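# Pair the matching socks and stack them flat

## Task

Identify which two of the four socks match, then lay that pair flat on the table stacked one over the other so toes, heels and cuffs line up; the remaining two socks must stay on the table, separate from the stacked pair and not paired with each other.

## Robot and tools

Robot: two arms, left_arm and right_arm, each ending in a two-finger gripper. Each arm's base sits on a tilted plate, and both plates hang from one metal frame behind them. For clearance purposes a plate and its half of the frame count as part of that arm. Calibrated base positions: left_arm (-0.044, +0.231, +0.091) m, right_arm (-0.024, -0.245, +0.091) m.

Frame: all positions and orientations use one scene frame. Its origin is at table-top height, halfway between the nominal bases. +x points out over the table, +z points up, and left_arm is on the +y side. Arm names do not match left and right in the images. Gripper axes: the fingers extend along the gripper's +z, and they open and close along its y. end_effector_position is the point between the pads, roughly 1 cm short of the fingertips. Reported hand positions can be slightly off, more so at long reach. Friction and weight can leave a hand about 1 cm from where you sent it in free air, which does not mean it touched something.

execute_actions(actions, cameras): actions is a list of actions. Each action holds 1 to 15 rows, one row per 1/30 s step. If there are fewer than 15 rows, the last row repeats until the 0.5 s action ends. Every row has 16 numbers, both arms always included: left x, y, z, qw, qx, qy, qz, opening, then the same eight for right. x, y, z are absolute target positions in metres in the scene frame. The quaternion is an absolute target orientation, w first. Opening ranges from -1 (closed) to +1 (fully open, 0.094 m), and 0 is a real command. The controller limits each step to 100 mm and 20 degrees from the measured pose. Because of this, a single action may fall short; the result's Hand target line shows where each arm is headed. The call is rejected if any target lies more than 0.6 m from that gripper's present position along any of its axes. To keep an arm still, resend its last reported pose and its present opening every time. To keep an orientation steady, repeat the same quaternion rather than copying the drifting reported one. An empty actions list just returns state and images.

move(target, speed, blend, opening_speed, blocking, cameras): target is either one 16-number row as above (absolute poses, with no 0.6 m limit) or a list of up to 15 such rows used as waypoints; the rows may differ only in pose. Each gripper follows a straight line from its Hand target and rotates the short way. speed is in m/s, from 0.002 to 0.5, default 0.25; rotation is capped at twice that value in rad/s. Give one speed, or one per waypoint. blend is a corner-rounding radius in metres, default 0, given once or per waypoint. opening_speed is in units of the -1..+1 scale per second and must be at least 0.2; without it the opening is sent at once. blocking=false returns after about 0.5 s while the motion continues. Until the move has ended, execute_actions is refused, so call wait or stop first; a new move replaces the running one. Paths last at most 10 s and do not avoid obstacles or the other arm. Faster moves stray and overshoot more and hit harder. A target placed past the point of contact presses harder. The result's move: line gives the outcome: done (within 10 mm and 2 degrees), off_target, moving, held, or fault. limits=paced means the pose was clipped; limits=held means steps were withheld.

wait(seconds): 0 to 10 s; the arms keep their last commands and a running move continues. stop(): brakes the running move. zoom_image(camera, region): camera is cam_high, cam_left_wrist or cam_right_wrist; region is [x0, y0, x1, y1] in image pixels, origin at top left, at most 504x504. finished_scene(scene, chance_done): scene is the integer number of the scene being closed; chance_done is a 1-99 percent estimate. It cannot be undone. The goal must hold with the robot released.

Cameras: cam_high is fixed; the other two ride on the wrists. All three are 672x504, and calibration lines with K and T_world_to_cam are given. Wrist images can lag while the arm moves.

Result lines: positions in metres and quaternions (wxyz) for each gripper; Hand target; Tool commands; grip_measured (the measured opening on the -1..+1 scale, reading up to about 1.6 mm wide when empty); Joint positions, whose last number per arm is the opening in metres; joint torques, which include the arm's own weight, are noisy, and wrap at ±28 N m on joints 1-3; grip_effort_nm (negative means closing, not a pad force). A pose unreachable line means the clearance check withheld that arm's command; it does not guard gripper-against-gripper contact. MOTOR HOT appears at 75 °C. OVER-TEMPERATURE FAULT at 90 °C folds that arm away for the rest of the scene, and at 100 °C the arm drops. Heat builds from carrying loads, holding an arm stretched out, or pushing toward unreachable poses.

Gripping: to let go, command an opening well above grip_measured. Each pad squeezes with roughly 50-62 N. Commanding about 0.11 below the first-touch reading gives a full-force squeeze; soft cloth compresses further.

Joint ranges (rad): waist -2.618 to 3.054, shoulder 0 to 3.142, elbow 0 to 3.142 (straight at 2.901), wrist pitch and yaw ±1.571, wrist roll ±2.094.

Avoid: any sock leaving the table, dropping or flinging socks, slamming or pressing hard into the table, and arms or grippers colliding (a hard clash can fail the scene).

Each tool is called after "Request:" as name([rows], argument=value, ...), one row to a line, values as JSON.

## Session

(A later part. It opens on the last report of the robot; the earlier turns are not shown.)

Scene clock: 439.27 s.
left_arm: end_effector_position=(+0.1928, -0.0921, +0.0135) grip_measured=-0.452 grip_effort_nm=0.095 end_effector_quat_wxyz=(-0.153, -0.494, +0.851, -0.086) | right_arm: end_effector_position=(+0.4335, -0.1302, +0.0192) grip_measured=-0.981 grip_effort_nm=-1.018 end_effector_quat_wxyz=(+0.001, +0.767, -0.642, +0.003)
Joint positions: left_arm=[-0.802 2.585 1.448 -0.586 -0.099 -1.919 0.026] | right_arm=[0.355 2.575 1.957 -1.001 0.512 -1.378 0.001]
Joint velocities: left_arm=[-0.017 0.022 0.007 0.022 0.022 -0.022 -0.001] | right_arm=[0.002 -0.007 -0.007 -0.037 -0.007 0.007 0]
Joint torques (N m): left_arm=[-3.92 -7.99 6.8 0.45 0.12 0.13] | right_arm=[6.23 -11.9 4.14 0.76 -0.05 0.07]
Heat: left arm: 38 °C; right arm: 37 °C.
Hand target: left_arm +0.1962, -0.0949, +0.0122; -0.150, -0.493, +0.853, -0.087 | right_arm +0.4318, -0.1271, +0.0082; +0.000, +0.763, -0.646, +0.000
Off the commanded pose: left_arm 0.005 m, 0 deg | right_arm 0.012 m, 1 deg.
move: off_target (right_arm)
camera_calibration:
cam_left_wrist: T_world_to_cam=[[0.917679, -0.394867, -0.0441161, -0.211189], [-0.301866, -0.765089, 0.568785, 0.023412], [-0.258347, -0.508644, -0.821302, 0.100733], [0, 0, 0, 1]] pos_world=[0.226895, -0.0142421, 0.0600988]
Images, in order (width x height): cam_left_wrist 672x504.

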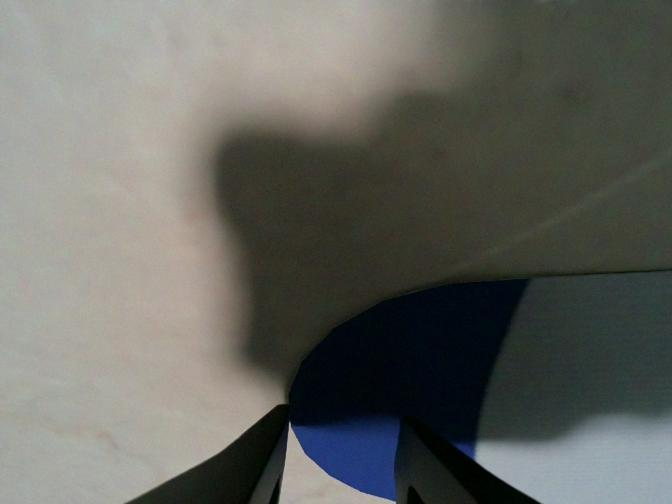

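Request:
move([
  [0.206, -0.097, 0.012, -0.1504,-0.4925,0.853,-0.0868, -0.5, 0.432, -0.127, 0.008, 0,-0.763,0.646,0, -1],
  [0.206, -0.097, -0.008, -0.1504,-0.4925,0.853,-0.0868, -0.5, 0.432, -0.127, 0.008, 0,-0.763,0.646,0, -1],
], speed=0.06, cameras=["cam_left_wrist"])

Request:
move([
  [0.206, -0.097, -0.008, -0.1504,-0.4925,0.853,-0.0868, -1, 0.432, -0.127, 0.008, 0,-0.763,0.646,0, -1],
], opening_speed=0.8, cameras=["cam_left_wrist"])

Scene clock: 444.87 s.
left_arm: end_effector_position=(+0.2067, -0.0973, +0.0100) grip_measured=-0.498 grip_effort_nm=-0.120 end_effector_quat_wxyz=(-0.155, -0.491, +0.852, -0.096) | right_arm: end_effector_position=(+0.4335, -0.1302, +0.0192) grip_measured=-0.981 grip_effort_nm=-1.018 end_effector_quat_wxyz=(+0.001, +0.767, -0.642, +0.003)
Joint positions: left_arm=[-0.777 2.613 1.497 -0.588 -0.095 -1.884 0.024] | right_arm=[0.355 2.575 1.957 -1.001 0.512 -1.378 0.001]
Joint velocities: left_arm=[0.002 0.007 -0.002 0.007 -0.007 -0.007 -0.001] | right_arm=[-0.007 0.007 0.002 -0.081 -0.037 0.007 -0.001]
Joint torques (N m): left_arm=[-3.36 -6.01 5.18 0.79 0.08 0.09] | right_arm=[6.23 -11.9 4.15 0.76 -0.05 0.07]
Heat: left arm: 38 °C; right arm: 37 °C.
Hand target: left_arm +0.2051, -0.0966, -0.0074; -0.151, -0.492, +0.853, -0.087 | right_arm +0.4318, -0.1271, +0.0082; +0.000, +0.763, -0.646, +0.000
Off the commanded pose: left_arm 0.018 m, 1 deg | right_arm 0.012 m, 1 deg.
move: off_target (left_arm, right_arm)
camera_calibration:
cam_left_wrist: T_world_to_cam=[[0.916719, -0.398407, -0.0299724, -0.226426], [-0.308388, -0.753292, 0.580902, 0.0280401], [-0.254013, -0.523281, -0.813421, 0.0963665], [0, 0, 0, 1]] pos_world=[0.240695, -0.0186607, 0.0553114]
Images, in order (width x height): cam_left_wrist 672x504.

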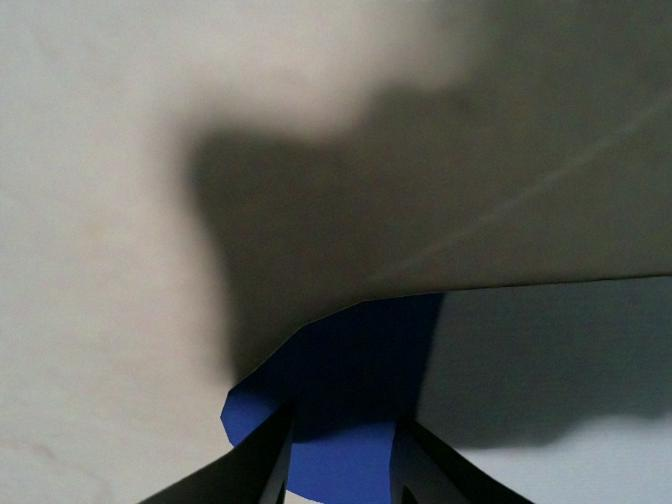

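Scene clock: 445.70 s.
left_arm: end_effector_position=(+0.2083, -0.1014, +0.0103) grip_measured=-0.992 grip_effort_nm=-0.432 end_effector_quat_wxyz=(-0.157, -0.492, +0.850, -0.105) | right_arm: end_effector_position=(+0.4335, -0.1302, +0.0192) grip_measured=-0.981 grip_effort_nm=-1.018 end_effector_quat_wxyz=(+0.001, +0.767, -0.642, +0.003)
Joint positions: left_arm=[-0.777 2.615 1.497 -0.569 -0.087 -1.882 0] | right_arm=[0.355 2.575 1.957 -1.001 0.512 -1.378 0.001]
Joint velocities: left_arm=[-0.017 0.012 -0.002 -0.037 0.022 0.007 0] | right_arm=[-0.012 -0.002 0.022 -0.007 -0.081 0.037 0]
Joint torques (N m): left_arm=[-3.36 -6.11 5.18 0.56 -0.03 0.03] | right_arm=[6.23 -11.92 4.14 0.76 -0.05 0.07]
Heat: left arm: 38 °C; right arm: 37 °C.
Hand target: left_arm +0.2053, -0.0964, -0.0072; -0.151, -0.492, +0.853, -0.087 | right_arm +0.4318, -0.1271, +0.0082; +0.000, +0.763, -0.646, +0.000
Off the commanded pose: left_arm 0.019 m, 2 deg | right_arm 0.012 m, 1 deg.
move: off_target (left_arm, right_arm)
camera_calibration:
cam_left_wrist: T_world_to_cam=[[0.91852, -0.394918, -0.0189827, -0.229666], [-0.307729, -0.744226, 0.592816, 0.0258231], [-0.248241, -0.538672, -0.805114, 0.0920257], [0, 0, 0, 1]] pos_world=[0.241744, -0.0219092, 0.0544232]
Images, in order (width x height): cam_left_wrist 672x504.

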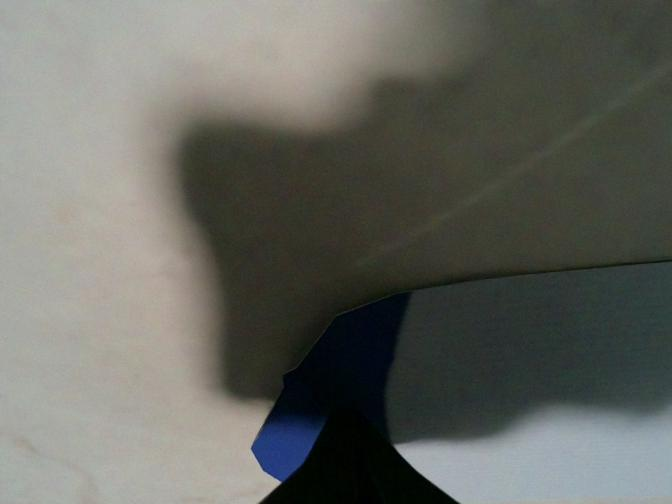

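Request:
move(target=[0.206,-0.092,0.05,-0.1504,-0.4925,0.853,-0.0868,-1,0.430,-0.122,0.065,0,-0.763,0.646,0,-1], speed=0.06)

Scene clock: 460.73 s.
left_arm: end_effector_position=(+0.1999, -0.0858, +0.0268) grip_measured=-0.992 grip_effort_nm=-0.413 end_effector_quat_wxyz=(-0.158, -0.496, +0.851, -0.067) | right_arm: end_effector_position=(+0.4208, -0.1246, +0.0407) grip_measured=-0.982 grip_effort_nm=-1.013 end_effector_quat_wxyz=(+0.022, +0.767, -0.642, -0.006)
Joint positions: left_arm=[-0.793 2.577 1.514 -0.697 -0.098 -1.923 0] | right_arm=[0.397 2.574 2.011 -1.131 0.511 -1.305 0.001]
Joint velocities: left_arm=[0.002 -0.002 -0.012 -0.051 0.037 -0.037 0] | right_arm=[-0.012 -0.002 0.007 -0.022 -0.037 -0.007 0.001]
Joint torques (N m): left_arm=[-5.81 -12.25 6.86 0.18 0.11 -0.06] | right_arm=[8.36 -16.29 7.15 0.02 -0.11 0.11]
Heat: left arm: 38 °C; right arm: 38 °C.
Hand target: left_arm +0.2063, -0.0922, +0.0494; -0.150, -0.493, +0.853, -0.087 | right_arm +0.4290, -0.1220, +0.0647; -0.001, +0.763, -0.646, +0.000
Off the commanded pose: left_arm 0.025 m, 2 deg | right_arm 0.026 m, 3 deg.
move: off_target (left_arm, right_arm)
camera_calibration:
cam_left_wrist: T_world_to_cam=[[0.914534, -0.39652, -0.0800007, -0.213158], [-0.289383, -0.779516, 0.555529, 0.0194266], [-0.28264, -0.484899, -0.82764, 0.123757], [0, 0, 0, 1]] pos_world=[0.23554, -0.00936851, 0.074581]
cam_right_wrist: T_world_to_cam=[[0.952463, 0.29793, -0.0636609, -0.3569], [0.30319, -0.906482, 0.29388, -0.215492], [0.0298481, -0.299211, -0.95372, 0.0787299], [0, 0, 0, 1]] pos_world=[0.402919, -0.0654519, 0.115695]

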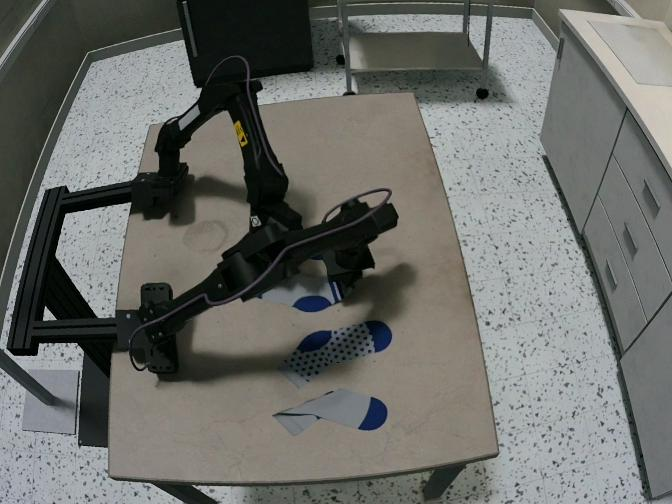

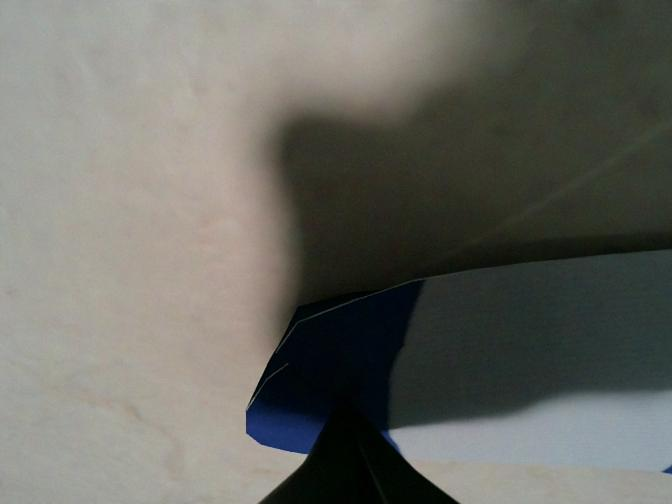

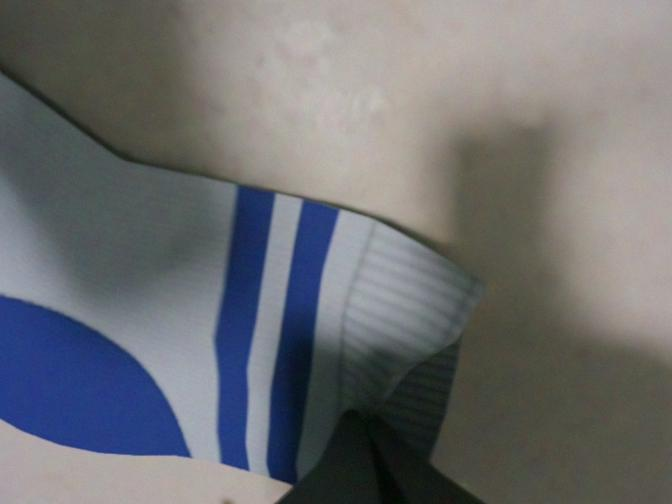

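Request:
move(target=[0.208,-0.09,0.085,-0.1504,-0.4925,0.853,-0.0868,-1,0.428,-0.12,0.095,0,-0.763,0.646,0,-1], speed=0.06)

Scene clock: 464.40 s.
left_arm: end_effector_position=(+0.2037, -0.0844, +0.0600) grip_measured=-0.992 grip_effort_nm=-0.418 end_effector_quat_wxyz=(-0.156, -0.496, +0.852, -0.066) | right_arm: end_effector_position=(+0.4215, -0.1233, +0.0717) grip_measured=-0.982 grip_effort_nm=-1.004 end_effector_quat_wxyz=(+0.021, +0.765, -0.643, -0.005)
Joint positions: left_arm=[-0.821 2.527 1.567 -0.806 -0.098 -1.95 0] | right_arm=[0.43 2.557 2.087 -1.24 0.508 -1.264 0.001]
Joint velocities: left_arm=[-0.007 0.007 -0.007 0.051 0.007 0.022 0.001] | right_arm=[0.007 0.007 0.007 0.037 -0.051 -0.022 0]
Joint torques (N m): left_arm=[-5.91 -12.04 7.23 0.15 0.16 -0.09] | right_arm=[8.44 -15.97 7.25 0.09 -0.11 0.12]
Heat: left arm: 39 °C; right arm: 39 °C.
Hand target: left_arm +0.2082, -0.0906, +0.0839; -0.150, -0.492, +0.853, -0.087 | right_arm +0.4272, -0.1203, +0.0949; -0.001, +0.763, -0.646, -0.001
Off the commanded pose: left_arm 0.026 m, 3 deg | right_arm 0.024 m, 2 deg.
move: off_target (left_arm, right_arm)
camera_calibration:
cam_left_wrist: T_world_to_cam=[[0.914332, -0.397056, -0.0796469, -0.213465], [-0.291668, -0.782107, 0.55067, 0.00368386], [-0.280939, -0.480265, -0.830914, 0.153178], [0, 0, 0, 1]] pos_world=[0.239286, -0.00831061, 0.108247]
cam_right_wrist: T_world_to_cam=[[0.953778, 0.294218, -0.0611761, -0.357078], [0.298879, -0.90755, 0.295, -0.222056], [0.0312741, -0.299649, -0.953537, 0.108022], [0, 0, 0, 1]] pos_world=[0.403563, -0.0640994, 0.146664]

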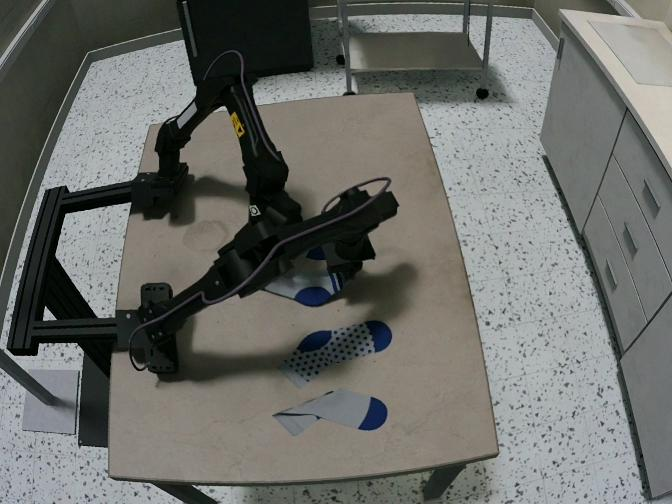

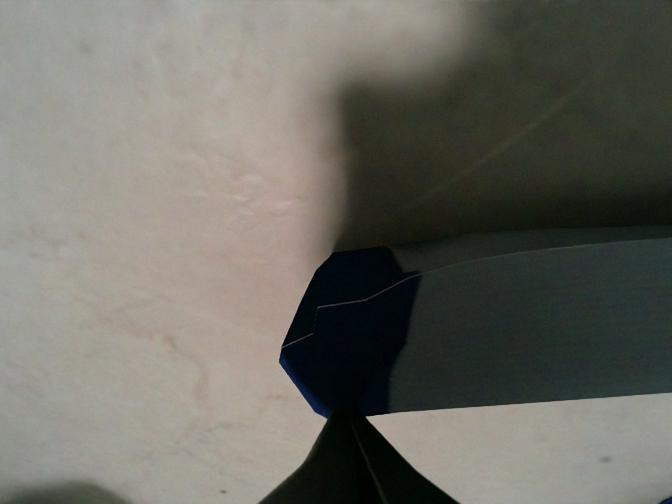

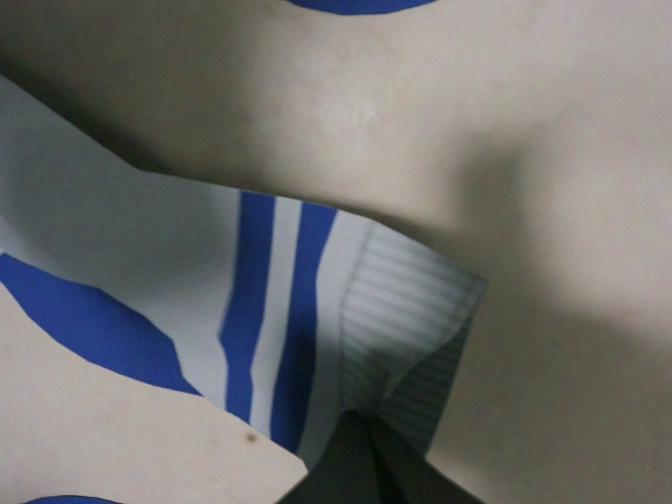

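Request:
move([
  [0.209,-0.09,0.13,-0.1504,-0.4925,0.853,-0.0868,-1,0.430,-0.12,0.13,0,-0.763,0.646,0,-1],
  [0.235,0.045,0.14,-0.1456,-0.5364,0.8261,-0.0946,-1,0.466,0.042,0.14,0,-0.793,0.609,0,-1],
], speed=0.1, blend=0.02)

Scene clock: 477.00 s.
left_arm: end_effector_position=(+0.2391, +0.0352, +0.1336) grip_measured=-0.992 grip_effort_nm=-0.422 end_effector_quat_wxyz=(-0.149, -0.538, +0.824, -0.096) | right_arm: end_effector_position=(+0.4655, +0.0262, +0.1424) grip_measured=-0.982 grip_effort_nm=-1.004 end_effector_quat_wxyz=(-0.140, +0.778, -0.611, +0.048)
Joint positions: left_arm=[-0.657 2.071 1.346 -0.942 -0.128 -1.868 0] | right_arm=[0.664 2.947 2.853 -1.356 0.484 -1.246 0.001]
Joint velocities: left_arm=[0.002 0.007 0.017 -0.051 -0.007 0.051 0] | right_arm=[0.012 -0.002 -0.007 -0.022 0.022 0.066 0]
Joint torques (N m): left_arm=[-3.71 -9.01 4.49 0.19 0.19 0.01] | right_arm=[8.57 -12.51 7.8 1.14 -0.1 -0.07]
Heat: left arm: 41 °C; right arm: 43 °C.
Hand target: left_arm +0.2365, +0.0422, +0.1404; -0.147, -0.536, +0.826, -0.096 | right_arm +0.4628, +0.0411, +0.1413; -0.152, +0.782, -0.603, +0.047
Off the commanded pose: left_arm 0.012 m, 1 deg | right_arm 0.016 m, 17 deg.
elbow stopped short (right arm): the move would have taken joint 3 (elbow) straighter than the controller allows.
move: off_target (left_arm, right_arm)
camera_calibration:
cam_left_wrist: T_world_to_cam=[[0.954404, -0.295722, -0.0407699, -0.210822], [-0.2206, -0.79069, 0.571091, 0.0476585], [-0.20112, -0.536057, -0.819874, 0.263126], [0, 0, 0, 1]] pos_world=[0.264643, 0.116389, 0.179917]
cam_right_wrist: T_world_to_cam=[[0.902931, 0.337174, 0.266515, -0.462816], [0.286292, -0.934361, 0.212148, -0.102054], [0.320552, -0.115254, -0.940193, 0.0774199], [0, 0, 0, 1]] pos_world=[0.422291, 0.0696176, 0.217787]

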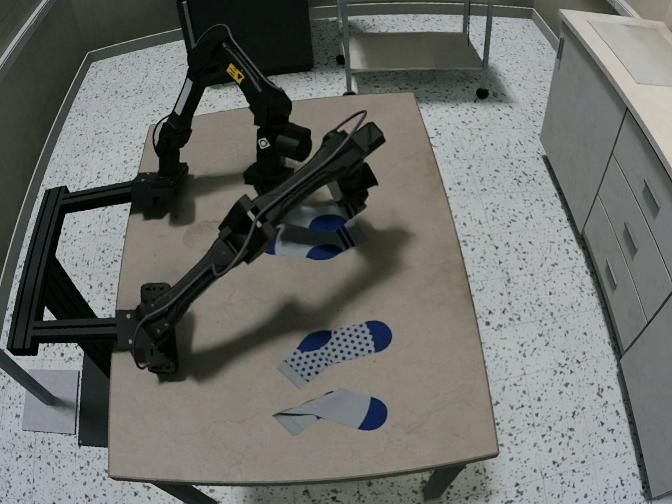

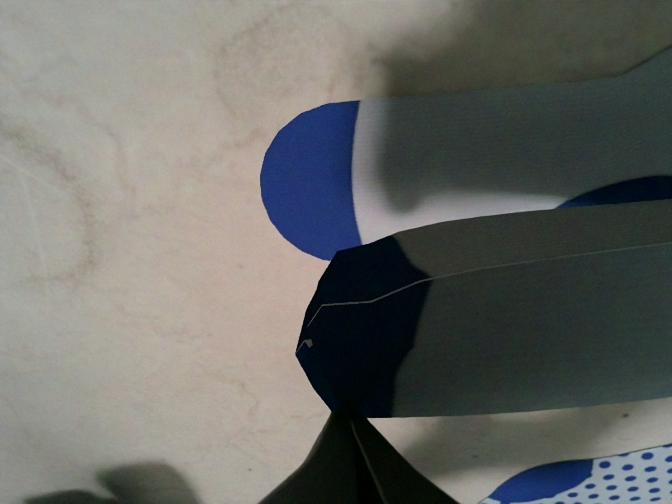

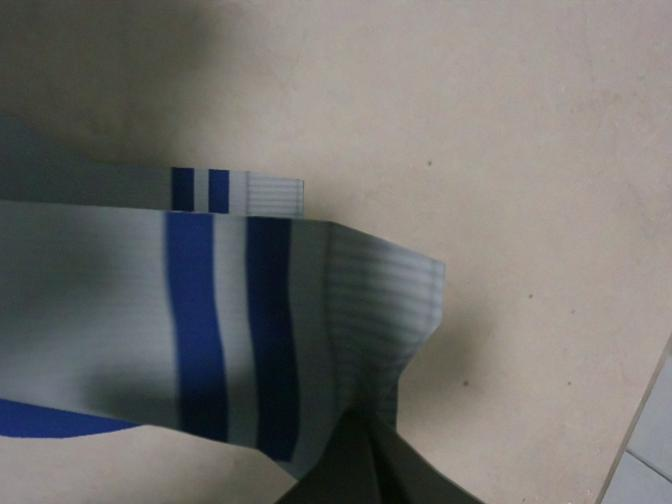

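Request:
move(target=[0.233,0.050,0.06,-0.1456,-0.5364,0.8261,-0.0946,-1,0.466,0.044,0.065,0,-0.793,0.609,0,-1], speed=0.08)

Scene clock: 482.20 s.
left_arm: end_effector_position=(+0.2350, +0.0503, +0.0661) grip_measured=-0.992 grip_effort_nm=-0.418 end_effector_quat_wxyz=(-0.146, -0.539, +0.823, -0.101) | right_arm: end_effector_position=(+0.4635, +0.0381, +0.0719) grip_measured=-0.982 grip_effort_nm=-1.009 end_effector_quat_wxyz=(-0.110, +0.788, -0.604, +0.040)
Joint positions: left_arm=[-0.547 2.1 1.142 -0.683 -0.139 -1.755 0] | right_arm=[0.623 3.076 2.853 -1.277 0.484 -1.282 0.001]
Joint velocities: left_arm=[-0.002 0.032 -0.017 0.066 0.037 -0.051 0] | right_arm=[-0.007 0.002 -0.017 0.037 0.007 -0.081 0]
Joint torques (N m): left_arm=[-3.49 -5.72 4.12 0.43 0.15 0.02] | right_arm=[7.12 -12.98 7.91 0.99 -0.03 -0.06]
Heat: left arm: 40 °C; right arm: 42 °C.
Hand target: left_arm +0.2319, +0.0505, +0.0609; -0.147, -0.536, +0.826, -0.096 | right_arm +0.4656, +0.0435, +0.0648; -0.116, +0.787, -0.604, +0.041
Off the commanded pose: left_arm 0.006 m, 1 deg | right_arm 0.009 m, 13 deg.
elbow stopped short (right arm): the move would have taken joint 3 (elbow) straighter than the controller allows.
move: off_target (right_arm)
camera_calibration:
cam_left_wrist: T_world_to_cam=[[0.955882, -0.292206, -0.0300898, -0.206448], [-0.223019, -0.788566, 0.573084, 0.0975096], [-0.191186, -0.54109, -0.818944, 0.212916], [0, 0, 0, 1]] pos_world=[0.259793, 0.131774, 0.112273]
cam_right_wrist: T_world_to_cam=[[0.906649, 0.366969, 0.208138, -0.444951], [0.317445, -0.918349, 0.236354, -0.092189], [0.277878, -0.148217, -0.949113, 0.0348478], [0, 0, 0, 1]] pos_world=[0.422996, 0.0837864, 0.147475]

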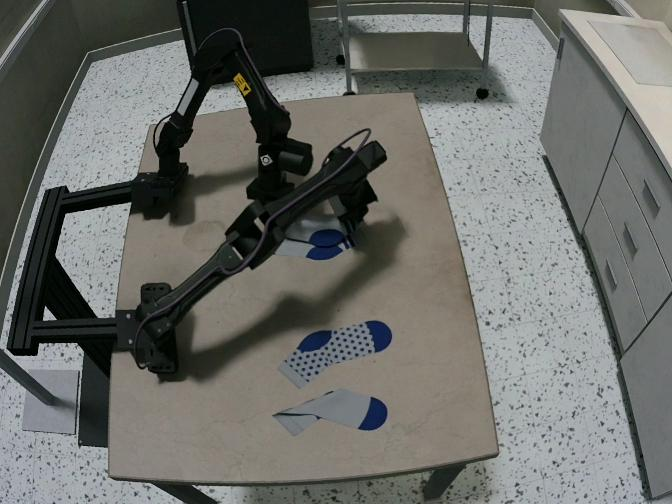

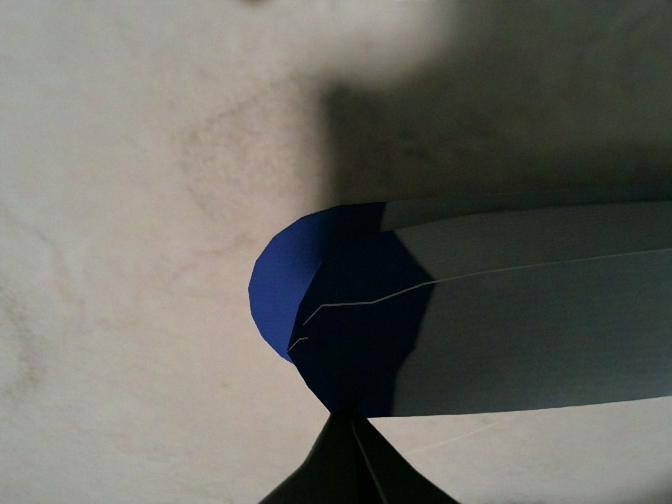

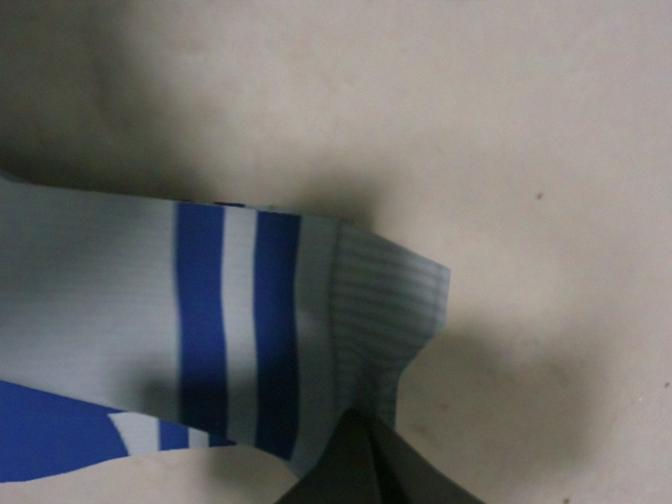

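Request:
move(target=[0.233,0.050,0.03,-0.1456,-0.5364,0.8261,-0.0946,-1,0.466,0.044,0.035,0,-0.793,0.609,0,-1], speed=0.06)

Request:
zoom_image(camera="cam_high", region=[220, 150, 420, 300])

Scene clock: 487.47 s.
left_arm: end_effector_position=(+0.2368, +0.0495, +0.0365) grip_measured=-0.992 grip_effort_nm=-0.418 end_effector_quat_wxyz=(-0.144, -0.540, +0.823, -0.102) | right_arm: end_effector_position=(+0.4695, +0.0376, +0.0507) grip_measured=-0.982 grip_effort_nm=-1.009 end_effector_quat_wxyz=(-0.109, +0.784, -0.609, +0.040)
Joint positions: left_arm=[-0.505 2.162 1.109 -0.578 -0.143 -1.713 0] | right_arm=[0.599 3.11 2.853 -1.23 0.484 -1.298 0.001]
Joint velocities: left_arm=[0.002 -0.017 -0.002 0.007 0.022 -0.022 0] | right_arm=[0.007 -0.032 0.017 -0.125 -0.007 0.007 -0.001]
Joint torques (N m): left_arm=[-3.6 -5.82 3.73 0.41 0.16 -0.03] | right_arm=[7.1 -12.92 5.97 1.05 -0.06 -0.07]
Heat: left arm: 39 °C; right arm: 41 °C.
Hand target: left_arm +0.2324, +0.0503, +0.0305; -0.146, -0.536, +0.826, -0.095 | right_arm +0.4651, +0.0431, +0.0352; -0.104, +0.788, -0.605, +0.036
Off the commanded pose: left_arm 0.008 m, 1 deg | right_arm 0.017 m, 13 deg.
elbow stopped short (right arm): the move would have taken joint 3 (elbow) straighter than the controller allows.
joint sent to its limit (right arm) — joint 2 (shoulder), upper limit. The joint targets are off in orientation, not in position.
move: off_target (right_arm)
camera_calibration:
cam_left_wrist: T_world_to_cam=[[0.956448, -0.290668, -0.0268338, -0.209665], [-0.223687, -0.788887, 0.572381, 0.114542], [-0.187542, -0.541451, -0.819548, 0.187749], [0, 0, 0, 1]] pos_world=[0.261366, 0.131075, 0.0826815]
cam_right_wrist: T_world_to_cam=[[0.911065, 0.356184, 0.20759, -0.447465], [0.306833, -0.922143, 0.235597, -0.0843523], [0.275344, -0.150949, -0.949421, 0.0143226], [0, 0, 0, 1]] pos_world=[0.429608, 0.083757, 0.126361]

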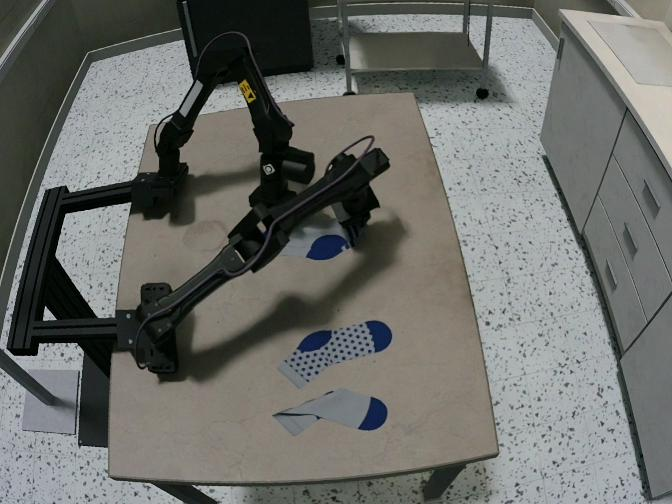

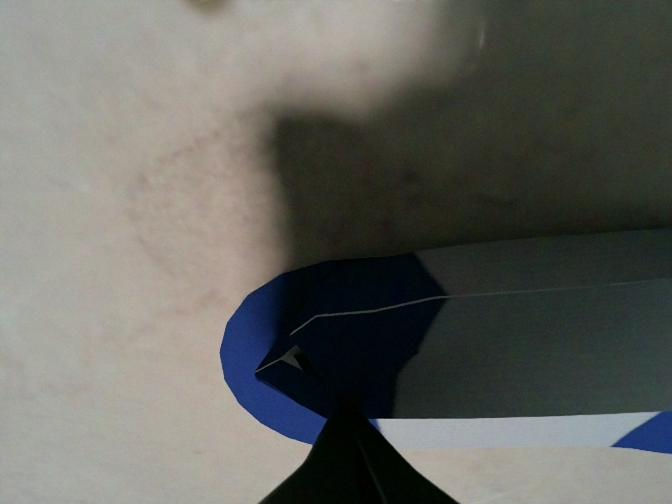

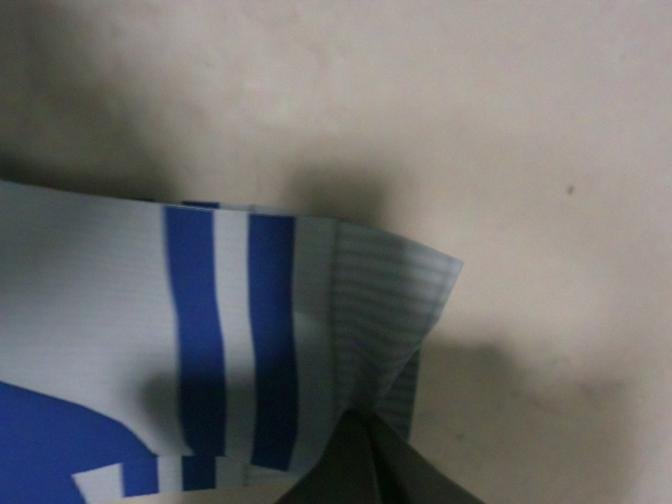

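Scaled by 2.520.

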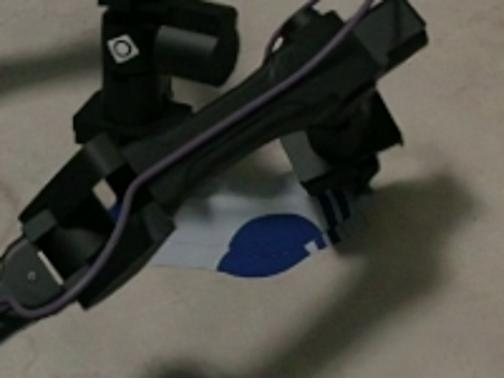

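Request:
move(target=[0.229,0.050,0.008,-0.1456,-0.5364,0.8261,-0.0946,-1,0.460,0.044,0.016,0,-0.793,0.609,0,-1], speed=0.06)

Scene clock: 495.77 s.
left_arm: end_effector_position=(+0.2337, +0.0492, +0.0151) grip_measured=-0.992 grip_effort_nm=-0.418 end_effector_quat_wxyz=(-0.144, -0.539, +0.823, -0.103) | right_arm: end_effector_position=(+0.4691, +0.0376, +0.0379) grip_measured=-0.982 grip_effort_nm=-1.009 end_effector_quat_wxyz=(-0.105, +0.783, -0.612, +0.039)
Joint positions: left_arm=[-0.48 2.204 1.074 -0.496 -0.146 -1.687 0] | right_arm=[0.589 3.11 2.809 -1.191 0.484 -1.298 0.001]
Joint velocities: left_arm=[0.002 0.007 -0.002 0.051 -0.051 0.037 -0.001] | right_arm=[-0.002 0.017 0.002 0.022 0.007 -0.037 -0.001]
Joint torques (N m): left_arm=[-3.6 -5.86 3.19 0.44 0.14 0.09] | right_arm=[7.09 -12.93 4.49 1.01 -0.07 -0.04]
Heat: left arm: 38 °C; right arm: 41 °C.
Hand target: left_arm +0.2284, +0.0503, +0.0086; -0.146, -0.536, +0.826, -0.095 | right_arm +0.4591, +0.0428, +0.0165; -0.092, +0.790, -0.606, +0.030
Off the commanded pose: left_arm 0.009 m, 1 deg | right_arm 0.025 m, 13 deg.
joint sent to its limit (right arm) — joint 2 (shoulder), upper limit. The joint targets are off in orientation, not in position.
move: off_target (right_arm)
camera_calibration:
cam_left_wrist: T_world_to_cam=[[0.956341, -0.291179, -0.0250311, -0.207317], [-0.225172, -0.788722, 0.572027, 0.126142], [-0.186305, -0.541417, -0.819853, 0.169217], [0, 0, 0, 1]] pos_world=[0.258195, 0.130741, 0.0613872]
cam_right_wrist: T_world_to_cam=[[0.914996, 0.351216, 0.198568, -0.445697], [0.302949, -0.923122, 0.236785, -0.0794191], [0.266466, -0.156502, -0.951054, 0.00669362], [0, 0, 0, 1]] pos_world=[0.430087, 0.0842697, 0.113673]

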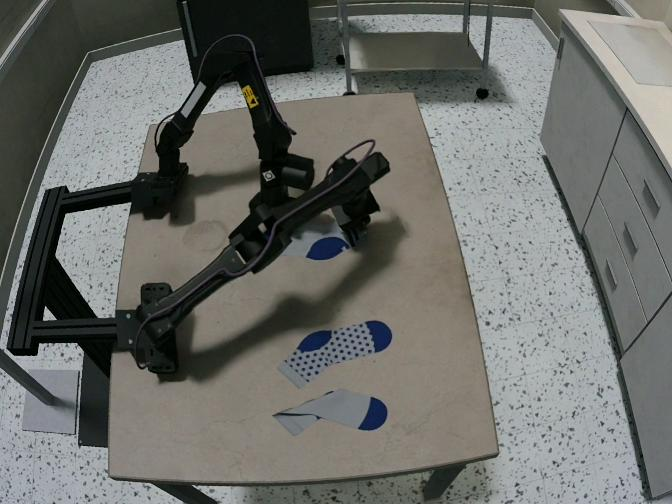

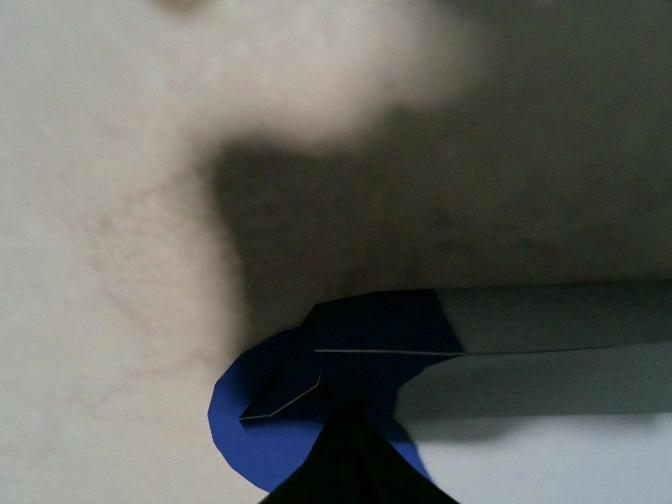

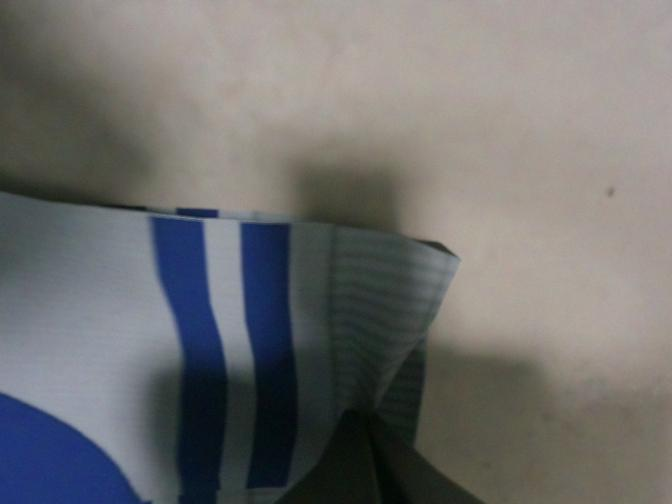

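Request:
move(target=[0.229,0.050,0.002,-0.1456,-0.5364,0.8261,-0.0946,-1,0.446,0.046,0.006,0,-0.793,0.609,0,-1], speed=0.06)

Scene clock: 504.07 s.
left_arm: end_effector_position=(+0.2344, +0.0486, +0.0135) grip_measured=-0.992 grip_effort_nm=-0.418 end_effector_quat_wxyz=(-0.144, -0.538, +0.824, -0.105) | right_arm: end_effector_position=(+0.4606, +0.0381, +0.0274) grip_measured=-0.982 grip_effort_nm=-1.004 end_effector_quat_wxyz=(-0.092, +0.785, -0.612, +0.033)
Joint positions: left_arm=[-0.477 2.209 1.074 -0.489 -0.143 -1.679 0] | right_arm=[0.589 3.11 2.769 -1.184 0.484 -1.284 0.001]
Joint velocities: left_arm=[-0.007 -0.022 0.007 0.022 -0.022 0.007 0] | right_arm=[-0.017 0.007 -0.002 -0.007 -0.022 -0.022 0]
Joint torques (N m): left_arm=[-3.12 -5 2.78 0.59 0.11 0.05] | right_arm=[7.69 -12.92 4.1 0.83 -0.07 0.11]
Heat: left arm: 38 °C; right arm: 41 °C.
Hand target: left_arm +0.2285, +0.0503, +0.0026; -0.146, -0.536, +0.826, -0.095 | right_arm +0.4453, +0.0449, +0.0064; -0.073, +0.791, -0.606, +0.023
Off the commanded pose: left_arm 0.013 m, 1 deg | right_arm 0.027 m, 11 deg.
joint sent to its limit (right arm) — joint 2 (shoulder), upper limit. The joint targets are off in orientation, not in position.
move: off_target (left_arm, right_arm)
camera_calibration:
cam_left_wrist: T_world_to_cam=[[0.95545, -0.294339, -0.0218867, -0.207881], [-0.228838, -0.785577, 0.574892, 0.12741], [-0.186407, -0.544273, -0.817936, 0.167871], [0, 0, 0, 1]] pos_world=[0.259068, 0.13027, 0.0595108]
cam_right_wrist: T_world_to_cam=[[0.918961, 0.355917, 0.169805, -0.437265], [0.310968, -0.918834, 0.242989, -0.0778804], [0.242507, -0.170493, -0.955051, 0.0107212], [0, 0, 0, 1]] pos_world=[0.423448, 0.0858988, 0.103413]

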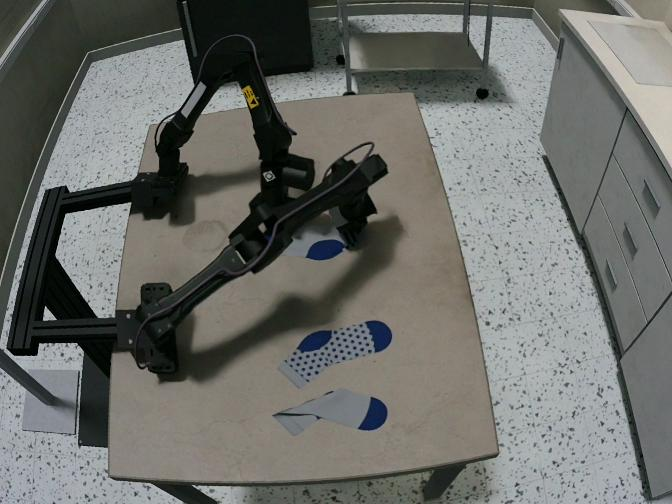

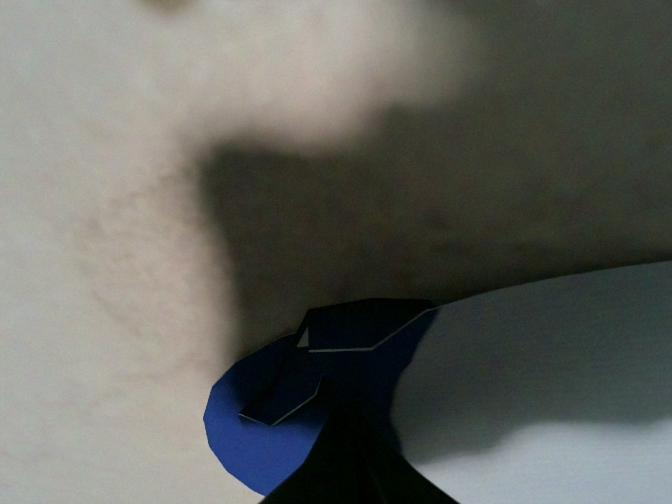

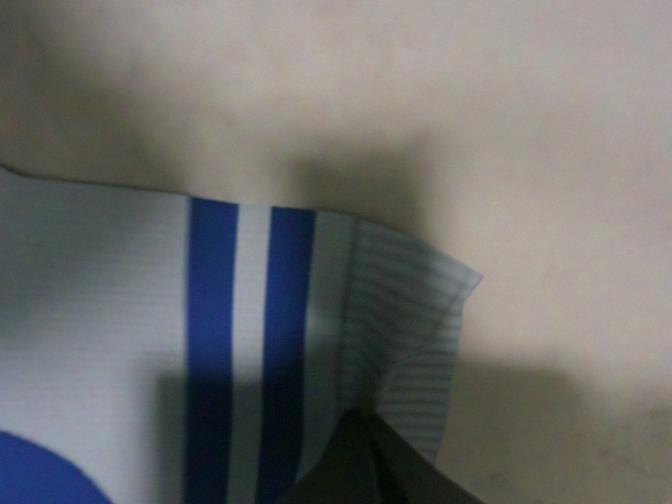

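Request:
move(target=[0.227,0.050,0.002,-0.1456,-0.5364,0.8261,-0.0946,-1,0.442,0.046,-0.002,0,-0.793,0.609,0,-1], speed=0.05, cameras=["cam_right_wrist"])

Request:
move(target=[0.227,0.050,0.002,-0.1456,-0.5364,0.8261,-0.0946,-0.5,0.442,0.046,-0.002,0,-0.793,0.609,0,-0.5], speed=0.05, opening_speed=1)

Scene clock: 509.37 s.
left_arm: end_effector_position=(+0.2342, +0.0485, +0.0130) grip_measured=-0.992 grip_effort_nm=-0.422 end_effector_quat_wxyz=(-0.144, -0.538, +0.824, -0.106) | right_arm: end_effector_position=(+0.4599, +0.0384, +0.0248) grip_measured=-0.982 grip_effort_nm=-1.004 end_effector_quat_wxyz=(-0.090, +0.783, -0.614, +0.035)
Joint positions: left_arm=[-0.476 2.209 1.07 -0.484 -0.143 -1.678 0] | right_arm=[0.589 3.11 2.758 -1.176 0.489 -1.279 0.001]
Joint velocities: left_arm=[0.002 0.012 -0.012 0.037 -0.037 -0.007 0] | right_arm=[0.012 -0.007 -0.002 0.022 0.037 0.007 0]
Joint torques (N m): left_arm=[-3.26 -5.33 2.43 0.55 0.11 0.03] | right_arm=[7.45 -12.92 3.03 0.86 -0.12 0.11]
Heat: left arm: 38 °C; right arm: 41 °C.
Hand target: left_arm +0.2268, +0.0505, +0.0026; -0.146, -0.536, +0.826, -0.094 | right_arm +0.4409, +0.0444, -0.0008; -0.066, +0.792, -0.607, +0.020
Off the commanded pose: left_arm 0.013 m, 1 deg | right_arm 0.033 m, 11 deg.
joint sent to its limit (right arm) — joint 2 (shoulder), upper limit. The joint targets are off in orientation, not in position.
move: off_target (left_arm, right_arm)
camera_calibration:
cam_right_wrist: T_world_to_cam=[[0.920742, 0.35198, 0.168358, -0.436931], [0.3064, -0.919426, 0.246524, -0.0747871], [0.241565, -0.1754, -0.954401, 0.00907433], [0, 0, 0, 1]] pos_world=[0.423024, 0.0866215, 0.100658]
Images, in order (width x height): cam_right_wrist 672x504.

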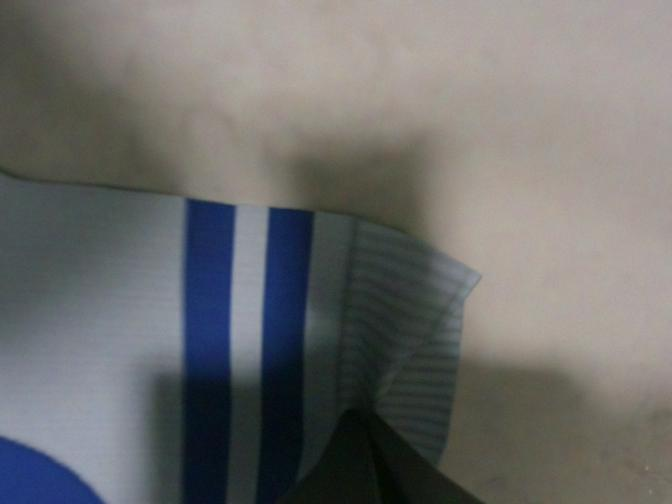

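Scene clock: 510.97 s.
left_arm: end_effector_position=(+0.2409, +0.0447, +0.0135) grip_measured=-0.502 grip_effort_nm=0.110 end_effector_quat_wxyz=(-0.137, -0.542, +0.821, -0.119) | right_arm: end_effector_position=(+0.4682, +0.0407, +0.0266) grip_measured=-0.503 grip_effort_nm=0.105 end_effector_quat_wxyz=(-0.103, +0.776, -0.621, +0.045)
Joint positions: left_arm=[-0.476 2.209 1.07 -0.451 -0.142 -1.678 0.023] | right_arm=[0.589 3.11 2.758 -1.138 0.501 -1.277 0.023]
Joint velocities: left_arm=[0.017 0.017 -0.007 -0.007 -0.022 0.022 0] | right_arm=[0.017 -0.007 -0.017 0.037 0.037 0.037 0]
Joint torques (N m): left_arm=[-3.29 -5.37 2.56 0.29 0.13 0.01] | right_arm=[7.46 -12.96 3.1 0.54 -0.24 0.07]
Heat: left arm: 38 °C; right arm: 41 °C.
Hand target: left_arm +0.2269, +0.0503, +0.0028; -0.146, -0.536, +0.826, -0.095 | right_arm +0.4418, +0.0446, -0.0007; -0.067, +0.792, -0.607, +0.021
Off the commanded pose: left_arm 0.019 m, 3 deg | right_arm 0.039 m, 13 deg.
joint sent to its limit (right arm) — joint 2 (shoulder), upper limit. The joint targets are off in orientation, not in position.
move: off_target (left_arm, right_arm)
camera_calibration:
cam_left_wrist: T_world_to_cam=[[0.960204, -0.279226, 0.00648986, -0.217425], [-0.230765, -0.780039, 0.581625, 0.125944], [-0.157342, -0.559976, -0.813431, 0.16054], [0, 0, 0, 1]] pos_world=[0.263096, 0.127429, 0.0587476]
cam_right_wrist: T_world_to_cam=[[0.922123, 0.330226, 0.201592, -0.446301], [0.278366, -0.928149, 0.247087, -0.0622018], [0.268702, -0.171729, -0.947791, -0.00387245], [0, 0, 0, 1]] pos_world=[0.4299, 0.0889828, 0.10167]

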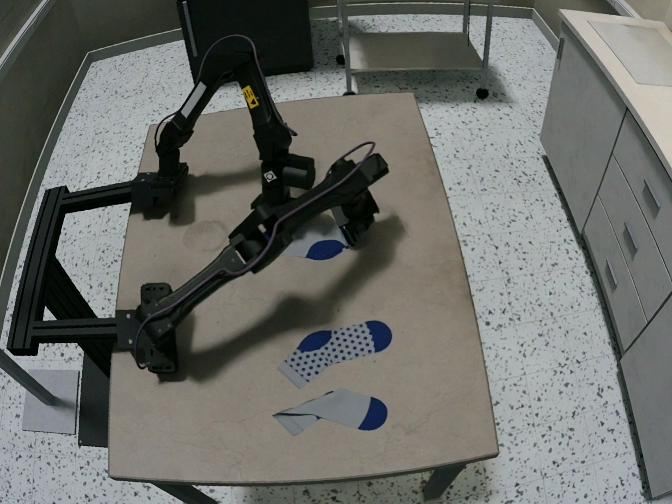

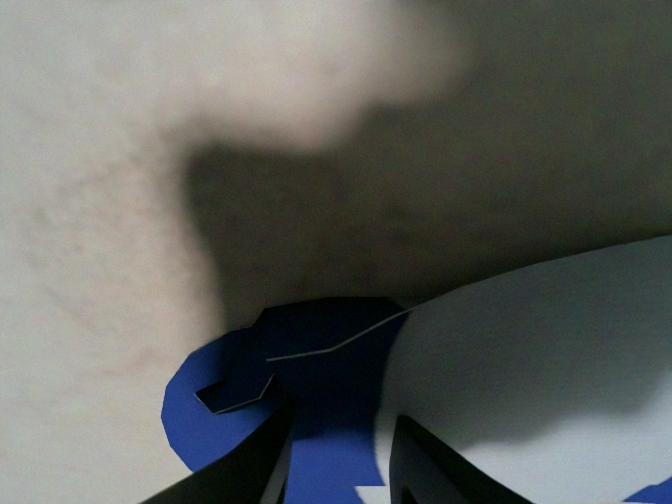

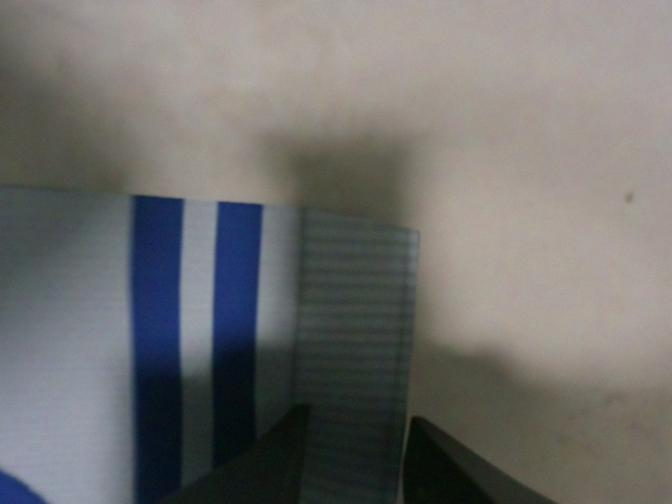

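Very good. Raise both straight up and look.

Request:
move(target=[0.237,0.050,0.11,-0.1456,-0.5364,0.8261,-0.0946,-0.5,0.462,0.044,0.11,0,-0.793,0.609,0,-0.5], speed=0.08)

Scene clock: 514.70 s.
left_arm: end_effector_position=(+0.2338, +0.0531, +0.0921) grip_measured=-0.502 grip_effort_nm=0.095 end_effector_quat_wxyz=(-0.152, -0.539, +0.825, -0.077) | right_arm: end_effector_position=(+0.4595, +0.0397, +0.0833) grip_measured=-0.502 grip_effort_nm=0.090 end_effector_quat_wxyz=(-0.110, +0.788, -0.604, +0.041)
Joint positions: left_arm=[-0.581 2.088 1.235 -0.842 -0.141 -1.804 0.023] | right_arm=[0.639 3.062 2.859 -1.302 0.487 -1.266 0.023]
Joint velocities: left_arm=[-0.012 0.017 -0.002 -0.007 -0.022 -0.007 0] | right_arm=[0.012 0.022 0.012 -0.007 -0.022 -0.066 0]
Joint torques (N m): left_arm=[-5.41 -8.99 6.89 0.12 0.17 -0.11] | right_arm=[9.09 -18.04 7.46 0.59 -0.1 0.08]
Heat: left arm: 38 °C; right arm: 42 °C.
Hand target: left_arm +0.2382, +0.0497, +0.1089; -0.145, -0.537, +0.826, -0.093 | right_arm +0.4605, +0.0434, +0.1095; -0.131, +0.786, -0.603, +0.043
Off the commanded pose: left_arm 0.018 m, 2 deg | right_arm 0.027 m, 14 deg.
elbow stopped short (right arm): the move would have taken joint 3 (elbow) straighter than the controller allows.
move: off_target (left_arm, right_arm)
camera_calibration:
cam_left_wrist: T_world_to_cam=[[0.951369, -0.299055, -0.0739127, -0.198244], [-0.210024, -0.8052, 0.554566, 0.0841343], [-0.22536, -0.512073, -0.828851, 0.242804], [0, 0, 0, 1]] pos_world=[0.260992, 0.132792, 0.139937]
cam_right_wrist: T_world_to_cam=[[0.905856, 0.36749, 0.210656, -0.444103], [0.317135, -0.918072, 0.237844, -0.0921275], [0.280803, -0.148646, -0.948185, 0.0456181], [0, 0, 0, 1]] pos_world=[0.4187, 0.0854046, 0.158719]

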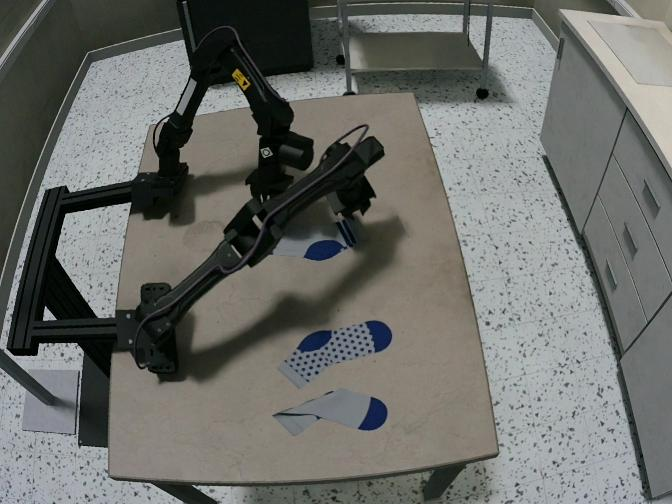

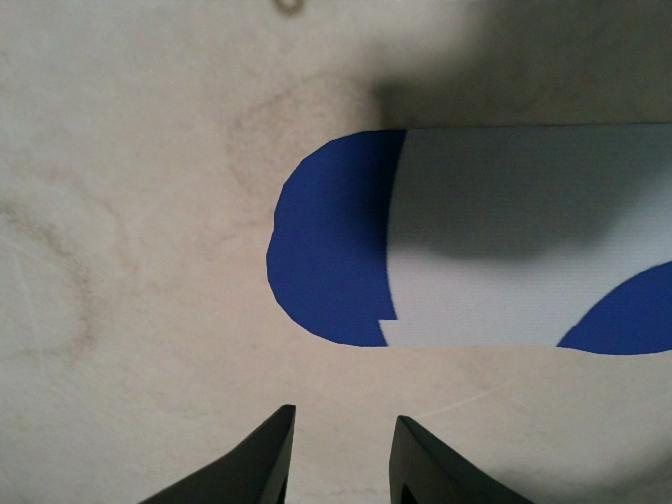

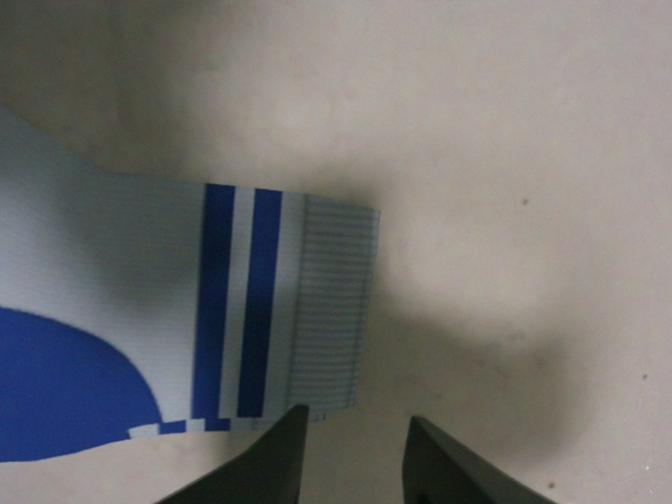

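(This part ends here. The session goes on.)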